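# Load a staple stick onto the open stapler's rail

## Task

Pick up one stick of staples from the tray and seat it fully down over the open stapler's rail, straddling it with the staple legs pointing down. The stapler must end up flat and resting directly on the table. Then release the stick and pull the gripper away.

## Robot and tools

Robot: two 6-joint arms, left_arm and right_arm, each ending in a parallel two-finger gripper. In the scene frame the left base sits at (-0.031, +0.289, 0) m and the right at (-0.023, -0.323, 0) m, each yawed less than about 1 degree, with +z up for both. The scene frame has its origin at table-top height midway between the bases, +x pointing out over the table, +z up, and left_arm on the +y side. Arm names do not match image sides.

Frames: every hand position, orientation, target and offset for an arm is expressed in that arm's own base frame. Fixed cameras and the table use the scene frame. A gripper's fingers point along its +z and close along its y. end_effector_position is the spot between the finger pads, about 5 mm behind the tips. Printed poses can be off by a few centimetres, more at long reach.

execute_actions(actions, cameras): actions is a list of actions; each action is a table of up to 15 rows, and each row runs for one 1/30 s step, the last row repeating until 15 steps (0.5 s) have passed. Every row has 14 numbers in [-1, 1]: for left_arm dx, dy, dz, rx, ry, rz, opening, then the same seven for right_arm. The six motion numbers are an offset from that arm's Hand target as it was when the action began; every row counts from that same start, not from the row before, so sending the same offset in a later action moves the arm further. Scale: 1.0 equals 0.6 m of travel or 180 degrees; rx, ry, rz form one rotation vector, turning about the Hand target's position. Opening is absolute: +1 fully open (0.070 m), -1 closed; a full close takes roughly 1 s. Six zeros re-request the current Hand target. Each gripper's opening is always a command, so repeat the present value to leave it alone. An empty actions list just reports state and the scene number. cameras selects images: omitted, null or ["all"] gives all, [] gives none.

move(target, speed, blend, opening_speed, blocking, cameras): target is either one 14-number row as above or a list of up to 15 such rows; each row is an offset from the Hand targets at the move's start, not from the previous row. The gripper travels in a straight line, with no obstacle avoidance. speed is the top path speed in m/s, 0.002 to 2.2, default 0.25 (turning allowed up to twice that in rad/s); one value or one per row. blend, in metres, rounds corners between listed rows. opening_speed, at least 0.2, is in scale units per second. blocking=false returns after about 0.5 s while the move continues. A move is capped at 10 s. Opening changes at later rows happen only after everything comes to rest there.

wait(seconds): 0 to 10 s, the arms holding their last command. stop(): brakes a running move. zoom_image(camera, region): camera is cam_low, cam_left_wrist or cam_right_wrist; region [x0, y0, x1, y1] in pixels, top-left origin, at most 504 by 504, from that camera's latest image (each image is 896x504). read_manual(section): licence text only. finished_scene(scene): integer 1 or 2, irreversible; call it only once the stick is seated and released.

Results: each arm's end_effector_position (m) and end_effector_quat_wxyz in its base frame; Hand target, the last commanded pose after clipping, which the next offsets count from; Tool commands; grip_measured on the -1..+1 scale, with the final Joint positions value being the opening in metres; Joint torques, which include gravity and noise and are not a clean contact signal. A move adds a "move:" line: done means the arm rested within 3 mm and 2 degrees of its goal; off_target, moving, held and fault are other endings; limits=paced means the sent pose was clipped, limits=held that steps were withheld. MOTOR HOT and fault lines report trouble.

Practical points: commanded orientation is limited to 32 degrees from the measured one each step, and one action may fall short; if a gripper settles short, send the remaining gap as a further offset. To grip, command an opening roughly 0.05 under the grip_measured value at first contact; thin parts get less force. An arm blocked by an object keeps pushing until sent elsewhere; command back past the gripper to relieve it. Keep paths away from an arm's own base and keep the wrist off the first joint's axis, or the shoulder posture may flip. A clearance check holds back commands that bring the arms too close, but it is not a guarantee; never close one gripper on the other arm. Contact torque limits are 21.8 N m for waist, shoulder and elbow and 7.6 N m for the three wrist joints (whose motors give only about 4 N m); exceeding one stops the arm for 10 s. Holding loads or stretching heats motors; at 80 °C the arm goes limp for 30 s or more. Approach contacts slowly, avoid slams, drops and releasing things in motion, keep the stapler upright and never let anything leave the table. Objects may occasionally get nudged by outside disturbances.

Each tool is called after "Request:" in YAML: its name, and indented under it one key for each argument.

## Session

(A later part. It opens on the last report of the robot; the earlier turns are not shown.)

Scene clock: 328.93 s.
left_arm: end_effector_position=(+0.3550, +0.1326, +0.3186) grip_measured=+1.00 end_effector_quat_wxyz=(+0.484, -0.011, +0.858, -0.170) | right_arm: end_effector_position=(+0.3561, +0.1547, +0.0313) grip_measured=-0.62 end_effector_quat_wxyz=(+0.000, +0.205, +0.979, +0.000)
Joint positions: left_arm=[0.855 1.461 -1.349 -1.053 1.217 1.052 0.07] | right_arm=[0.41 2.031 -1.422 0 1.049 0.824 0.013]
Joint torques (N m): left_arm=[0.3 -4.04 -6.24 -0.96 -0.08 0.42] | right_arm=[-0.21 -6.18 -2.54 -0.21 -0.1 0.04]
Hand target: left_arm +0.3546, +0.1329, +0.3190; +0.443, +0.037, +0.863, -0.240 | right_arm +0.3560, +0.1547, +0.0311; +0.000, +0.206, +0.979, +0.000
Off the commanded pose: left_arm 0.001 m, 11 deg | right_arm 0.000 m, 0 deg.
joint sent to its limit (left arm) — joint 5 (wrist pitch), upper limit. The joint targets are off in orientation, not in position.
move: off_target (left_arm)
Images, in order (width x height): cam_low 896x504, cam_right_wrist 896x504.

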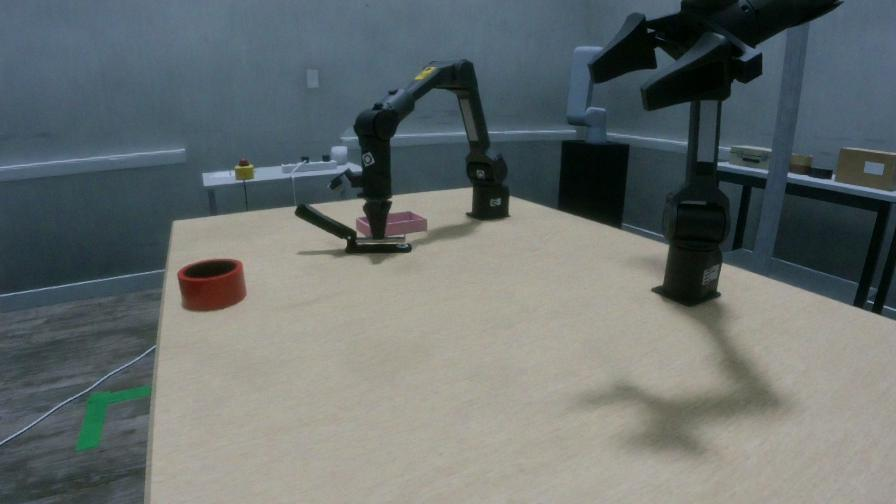

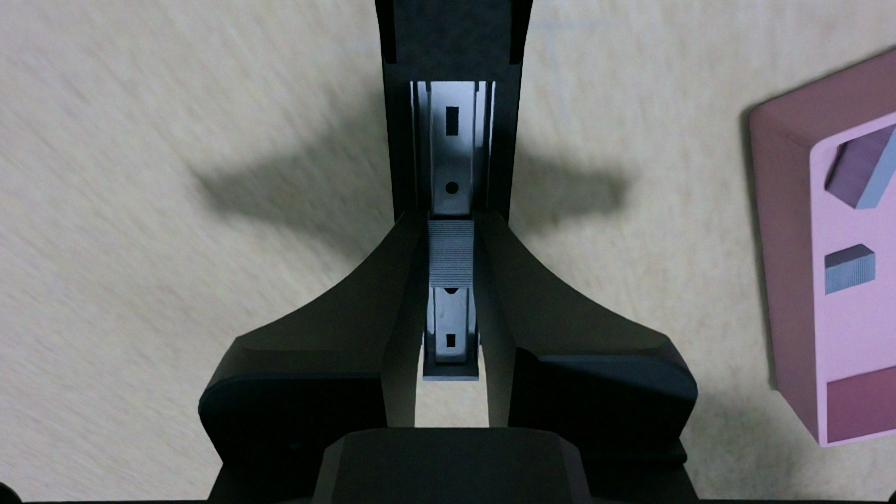

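Request:
move:
  target: [0,0,0,0,0,0,1,0,0,-0.005,0,0,0,-0.72]
  cameras: ["cam_right_wrist","cam_low"]
  speed: 0.05

Request:
zoom_image:
  camera: "cam_right_wrist"
  region: [370, 60, 530, 400]

Request:
zoom_image:
  camera: "cam_low"
  region: [330, 190, 430, 270]

Scene clock: 342.60 s.
left_arm: end_effector_position=(+0.3550, +0.1326, +0.3186) grip_measured=+1.00 end_effector_quat_wxyz=(+0.484, -0.011, +0.858, -0.170) | right_arm: end_effector_position=(+0.3559, +0.1547, +0.0298) grip_measured=-0.61 end_effector_quat_wxyz=(+0.000, +0.205, +0.979, +0.000)
Joint positions: left_arm=[0.855 1.461 -1.349 -1.053 1.217 1.052 0.07] | right_arm=[0.41 2.032 -1.417 0 1.043 0.824 0.013]
Joint torques (N m): left_arm=[-0.22 -3.58 -5.55 -0.97 -0.05 0.49] | right_arm=[0.24 -1.58 -1.16 -0.15 -2.23 -0.01]
Hand target: left_arm +0.3546, +0.1329, +0.3190; +0.443, +0.037, +0.863, -0.240 | right_arm +0.3560, +0.1547, +0.0281; +0.000, +0.206, +0.979, +0.000
Off the commanded pose: left_arm 0.001 m, 11 deg | right_arm 0.002 m, 0 deg.
joint sent to its limit (left arm) — joint 5 (wrist pitch), upper limit. The joint targets are off in orientation, not in position.
move: off_target (left_arm)
Images, in order (width x height): cam_low 896x504, cam_right_wrist 896x504.

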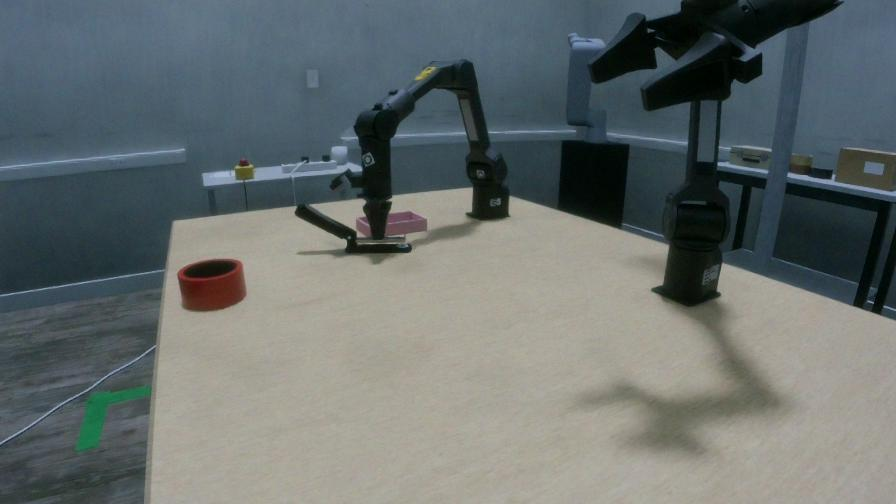

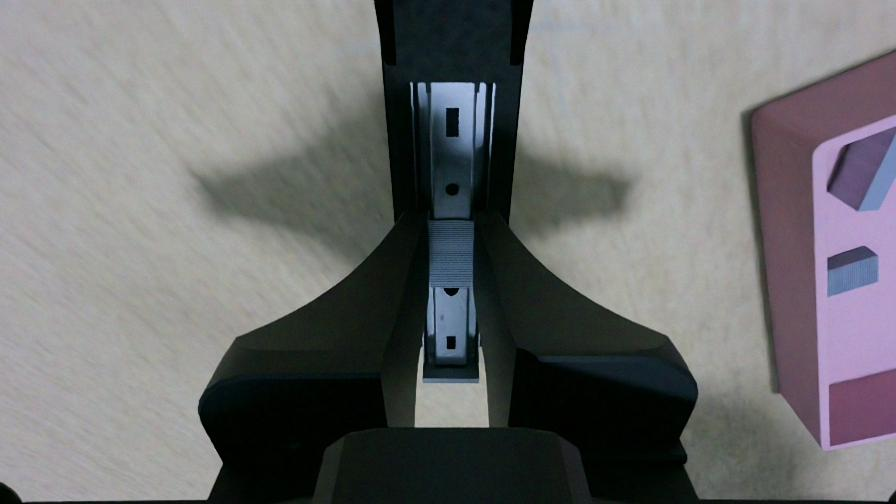

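Scaled by 1.482.

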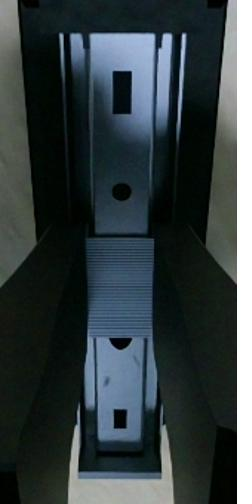

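Scaled by 5.040.

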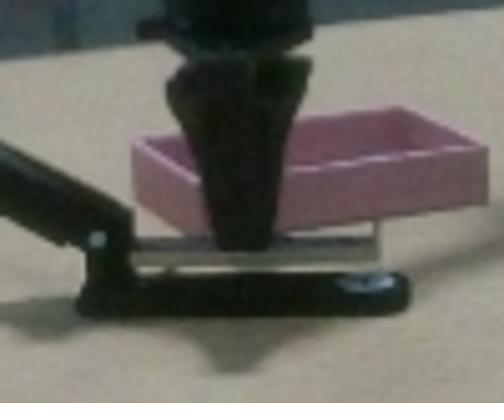

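Request:
move:
  target:
    - [0,0,0,0,0,0,1,0,0,0.003,0,0,0,-0.72]
    - [0,0,0,0,0,0,1,0,0,0.003,0,0,0,-0.54]
  cameras: ["cam_right_wrist","cam_low"]
  speed: 0.05
  opening_speed: 0.2

Request:
zoom_image:
  camera: "cam_right_wrist"
  region: [370, 180, 530, 400]

Request:
zoom_image:
  camera: "cam_low"
  region: [330, 190, 430, 270]

Scene clock: 357.20 s.
left_arm: end_effector_position=(+0.3550, +0.1326, +0.3186) grip_measured=+1.00 end_effector_quat_wxyz=(+0.484, -0.011, +0.858, -0.170) | right_arm: end_effector_position=(+0.3565, +0.1553, +0.0297) grip_measured=-0.54 end_effector_quat_wxyz=(+0.000, +0.206, +0.979, +0.001)
Joint positions: left_arm=[0.855 1.461 -1.349 -1.053 1.217 1.052 0.07] | right_arm=[0.41 2.034 -1.42 0.002 1.043 0.824 0.016]
Joint torques (N m): left_arm=[0.44 -3.26 -6.32 -0.91 -0.04 0.43] | right_arm=[-0.44 0.81 -0.38 -1.15 -0.83 -0.11]
Hand target: left_arm +0.3546, +0.1329, +0.3190; +0.443, +0.037, +0.863, -0.240 | right_arm +0.3560, +0.1547, +0.0299; +0.000, +0.206, +0.979, +0.000
Off the commanded pose: left_arm 0.001 m, 11 deg | right_arm 0.001 m, 0 deg.
joint sent to its limit (left arm) — joint 5 (wrist pitch), upper limit. The joint targets are off in orientation, not in position.
move: off_target (left_arm)
Images, in order (width x height): cam_low 896x504, cam_right_wrist 896x504.

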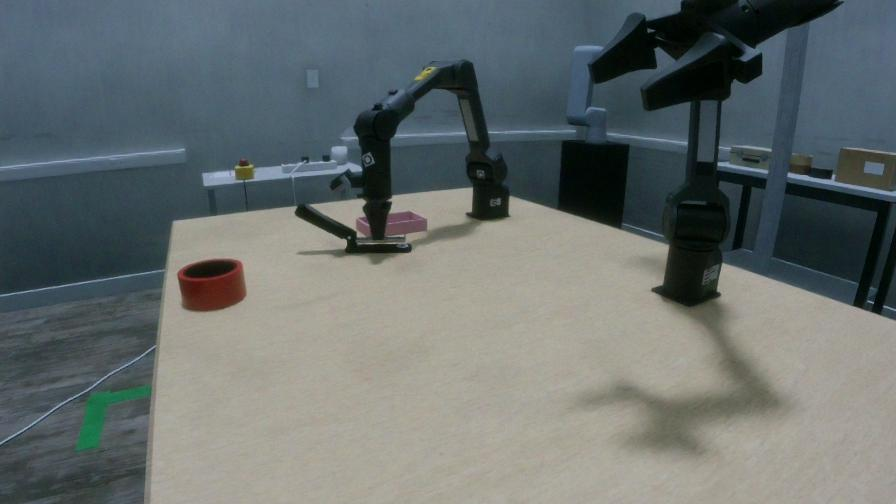

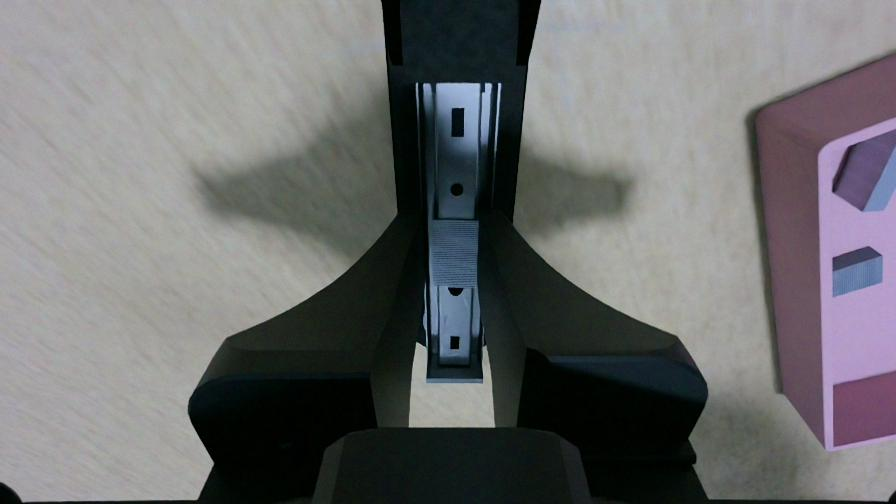

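Scaled by 2.291.

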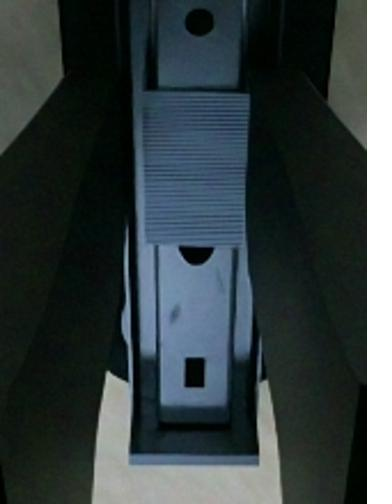

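Scaled by 5.040.

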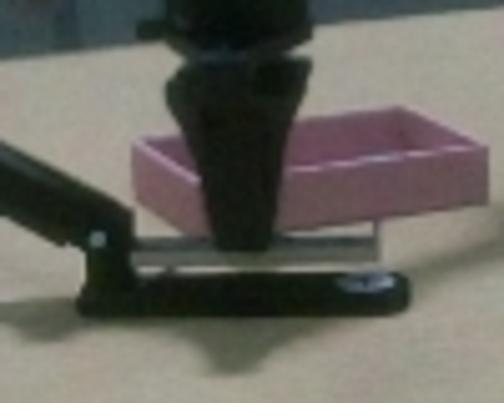

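Request:
move:
  target: [0,0,0,0,0,0,1,0.0008,0.0009,0.05,0,0,0,-0.54]
  cameras: ["cam_right_wrist","cam_low"]
  speed: 0.04

Request:
zoom_image:
  camera: "cam_right_wrist"
  region: [370, 50, 530, 350]

Request:
zoom_image:
  camera: "cam_low"
  region: [330, 190, 430, 270]

Scene clock: 373.00 s.
left_arm: end_effector_position=(+0.3550, +0.1326, +0.3186) grip_measured=+1.00 end_effector_quat_wxyz=(+0.484, -0.011, +0.858, -0.170) | right_arm: end_effector_position=(+0.3565, +0.1552, +0.0600) grip_measured=-0.54 end_effector_quat_wxyz=(+0.000, +0.206, +0.979, +0.000)
Joint positions: left_arm=[0.855 1.461 -1.349 -1.053 1.217 1.052 0.07] | right_arm=[0.41 1.995 -1.485 0.001 1.149 0.825 0.016]
Joint torques (N m): left_arm=[-0.07 -2.82 -6.36 -0.86 -0.1 0.24] | right_arm=[0.91 -6.85 -3.62 -0.25 -0.11 0.03]
Hand target: left_arm +0.3546, +0.1329, +0.3190; +0.443, +0.037, +0.863, -0.240 | right_arm +0.3565, +0.1553, +0.0599; +0.000, +0.206, +0.979, +0.000
Off the commanded pose: left_arm 0.001 m, 11 deg | right_arm 0.000 m, 0 deg.
joint sent to its limit (left arm) — joint 5 (wrist pitch), upper limit. The joint targets are off in orientation, not in position.
move: off_target (left_arm)
Images, in order (width x height): cam_low 896x504, cam_right_wrist 896x504.

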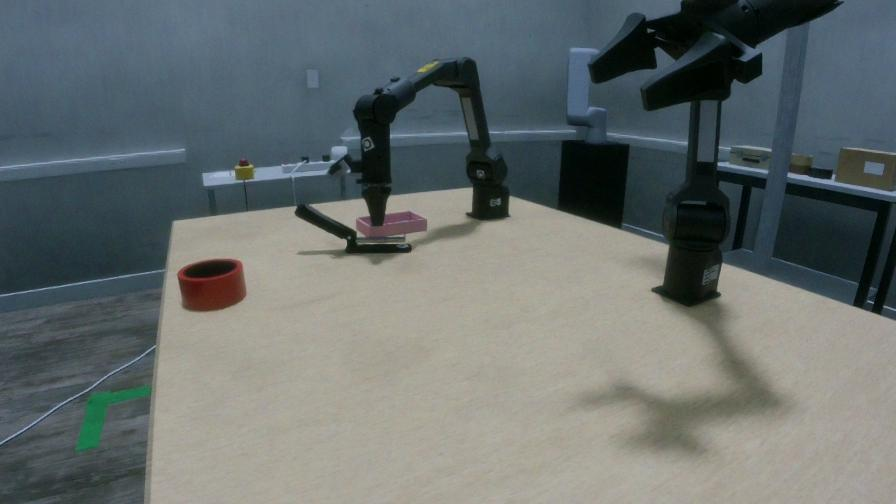

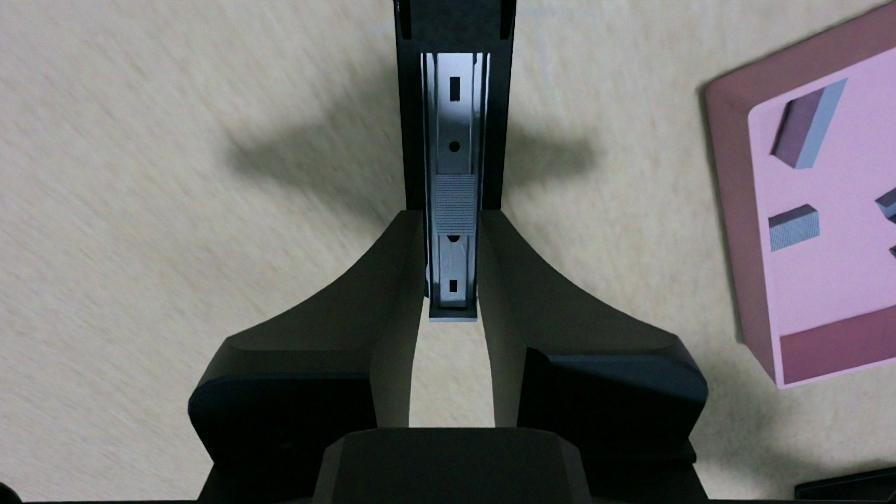

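Scaled by 1.680.

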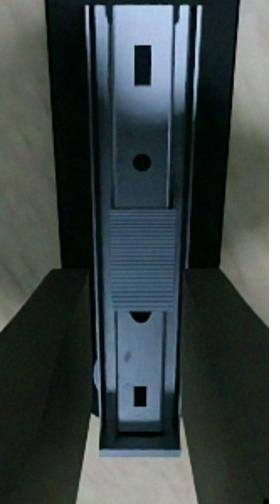

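Scaled by 5.040.

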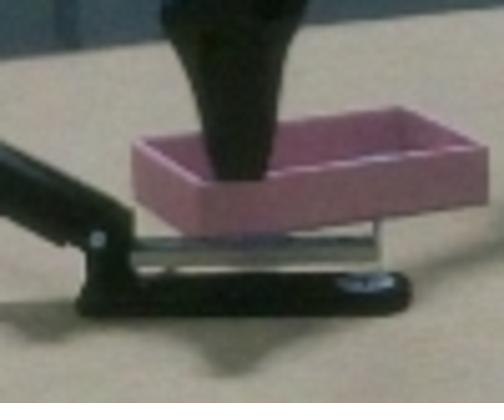

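Request:
move:
  target:
    - [0,0,0,0,0,0,1,-0.007,0.001,0,0,0,0,-1]
    - [0,0,0,0,0,0,1,-0.007,0.001,-0.0495,0,0,0,-1]
    - [0,0,0,0,0,0,1,-0.007,0.001,-0.057,0,0,0,-1]
  cameras: ["cam_right_wrist","cam_low"]
  speed: [0.1,0.04,0.02]

Request:
zoom_image:
  camera: "cam_right_wrist"
  region: [370, 80, 530, 380]

Scene clock: 393.57 s.
left_arm: end_effector_position=(+0.3550, +0.1326, +0.3186) grip_measured=+1.00 end_effector_quat_wxyz=(+0.484, -0.011, +0.858, -0.170) | right_arm: end_effector_position=(+0.3546, +0.1559, +0.0306) grip_measured=-0.98 end_effector_quat_wxyz=(+0.006, +0.206, +0.979, +0.004)
Joint positions: left_arm=[0.855 1.461 -1.349 -1.053 1.217 1.052 0.07] | right_arm=[0.415 2.018 -1.398 -0.001 1.023 0.83 0.001]
Joint torques (N m): left_arm=[0.63 -3.42 -6.47 -0.81 -0.09 0.23] | right_arm=[1.84 7.44 4.89 0.12 0.67 -0.07]
Hand target: left_arm +0.3546, +0.1329, +0.3190; +0.443, +0.037, +0.863, -0.240 | right_arm +0.3523, +0.1559, +0.0257; +0.000, +0.206, +0.979, +0.000
Off the commanded pose: left_arm 0.001 m, 11 deg | right_arm 0.005 m, 1 deg.
joint sent to its limit (left arm) — joint 5 (wrist pitch), upper limit. The joint targets are off in orientation, not in position.
move: off_target (left_arm, right_arm)
Images, in order (width x height): cam_low 896x504, cam_right_wrist 896x504.

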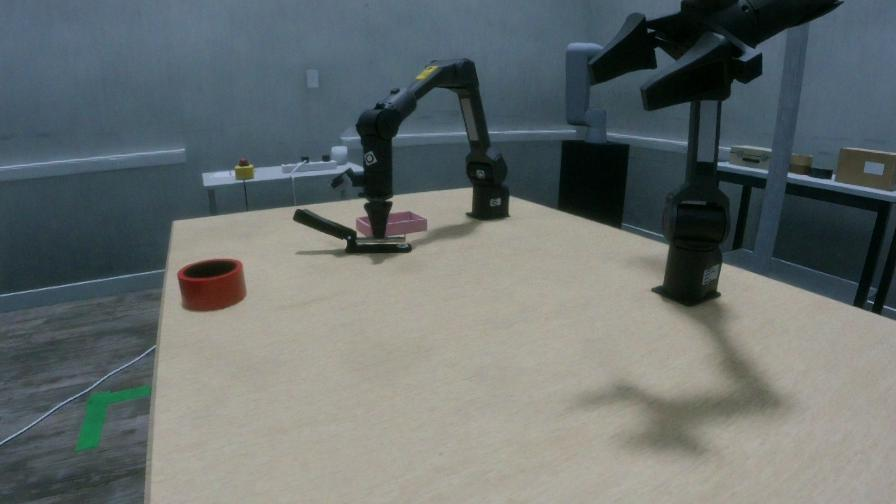

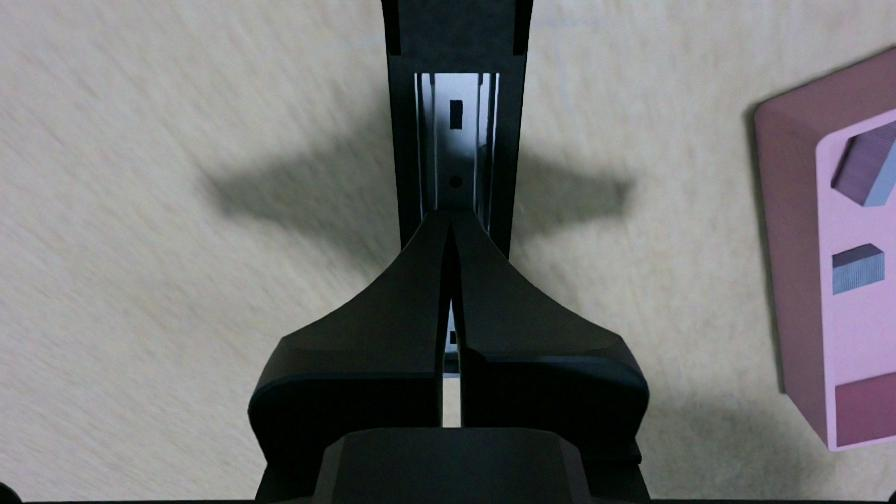

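Scaled by 1.680.

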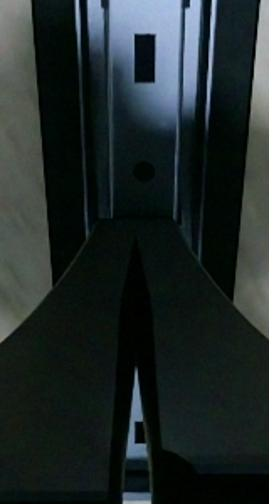

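Request:
move:
  target:
    - [0,0,0,0,0,0,1,0.002,0,0.06,0,0,0,-1]
    - [0,0,0,0,0,0,1,-0.08,-0.2,0.15,0,0,0,-1]
  speed: [0.06,0.2]
  cameras: ["cam_right_wrist","cam_low"]

Request:
zoom_image:
  camera: "cam_low"
  region: [330, 190, 430, 270]

Scene clock: 408.70 s.
left_arm: end_effector_position=(+0.3550, +0.1326, +0.3186) grip_measured=+1.00 end_effector_quat_wxyz=(+0.484, -0.011, +0.858, -0.170) | right_arm: end_effector_position=(+0.3042, +0.0352, +0.1160) grip_measured=-0.98 end_effector_quat_wxyz=(+0.004, +0.206, +0.979, +0.001)
Joint positions: left_arm=[0.855 1.461 -1.349 -1.053 1.217 1.052 0.07] | right_arm=[0.116 1.65 -1.22 -0.001 1.219 0.531 0.001]
Joint torques (N m): left_arm=[-0.34 -3.87 -6.23 -0.8 -0.18 0.29] | right_arm=[1.42 -4.13 -3.18 0.08 -0.03 0.04]
Hand target: left_arm +0.3546, +0.1329, +0.3190; +0.443, +0.037, +0.863, -0.240 | right_arm +0.3043, +0.0359, +0.1157; +0.000, +0.206, +0.979, +0.000
Off the commanded pose: left_arm 0.001 m, 11 deg | right_arm 0.001 m, 1 deg.
joint sent to its limit (left arm) — joint 5 (wrist pitch), upper limit. The joint targets are off in orientation, not in position.
joint sent to its limit (right arm) — joint 5 (wrist pitch), upper limit. The joint targets still meet the commanded pose.
move: off_target (left_arm)
Images, in order (width x height): cam_low 896x504, cam_right_wrist 896x504.

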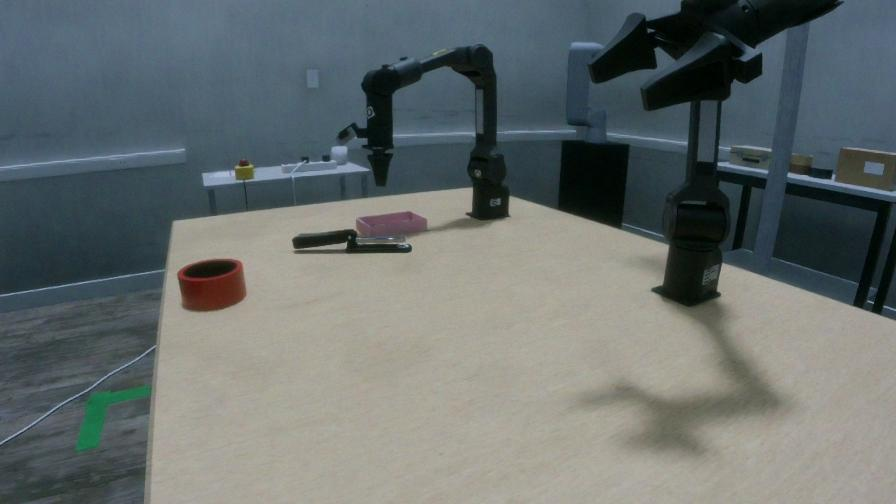

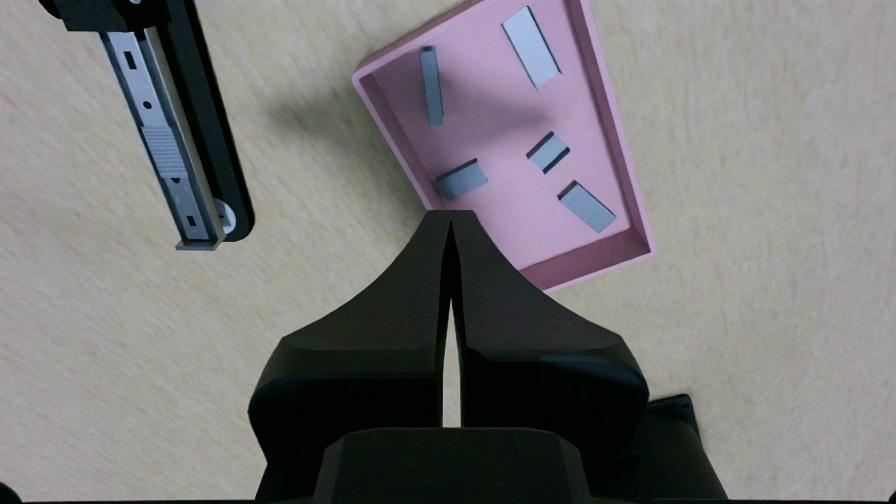

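Scaled by 5.040.

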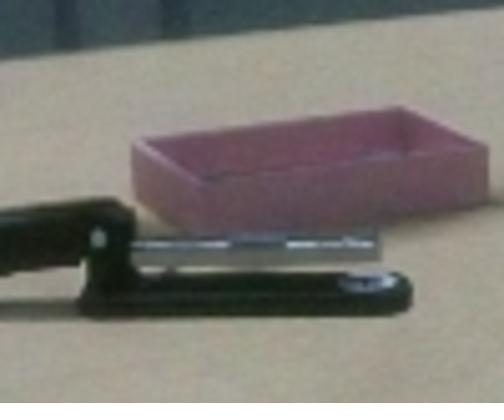

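Request:
zoom_image:
  camera: "cam_right_wrist"
  region: [60, 20, 260, 260]

Request:
zoom_image:
  camera: "cam_low"
  region: [285, 220, 425, 265]

Scaled by 2.100.

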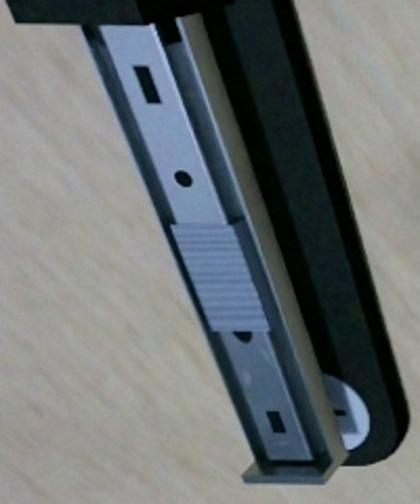

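Scaled by 3.600.

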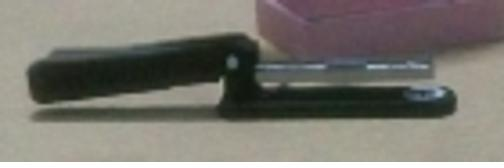

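Request:
finished_scene:
  scene: 1

The scene is finished: the task was done.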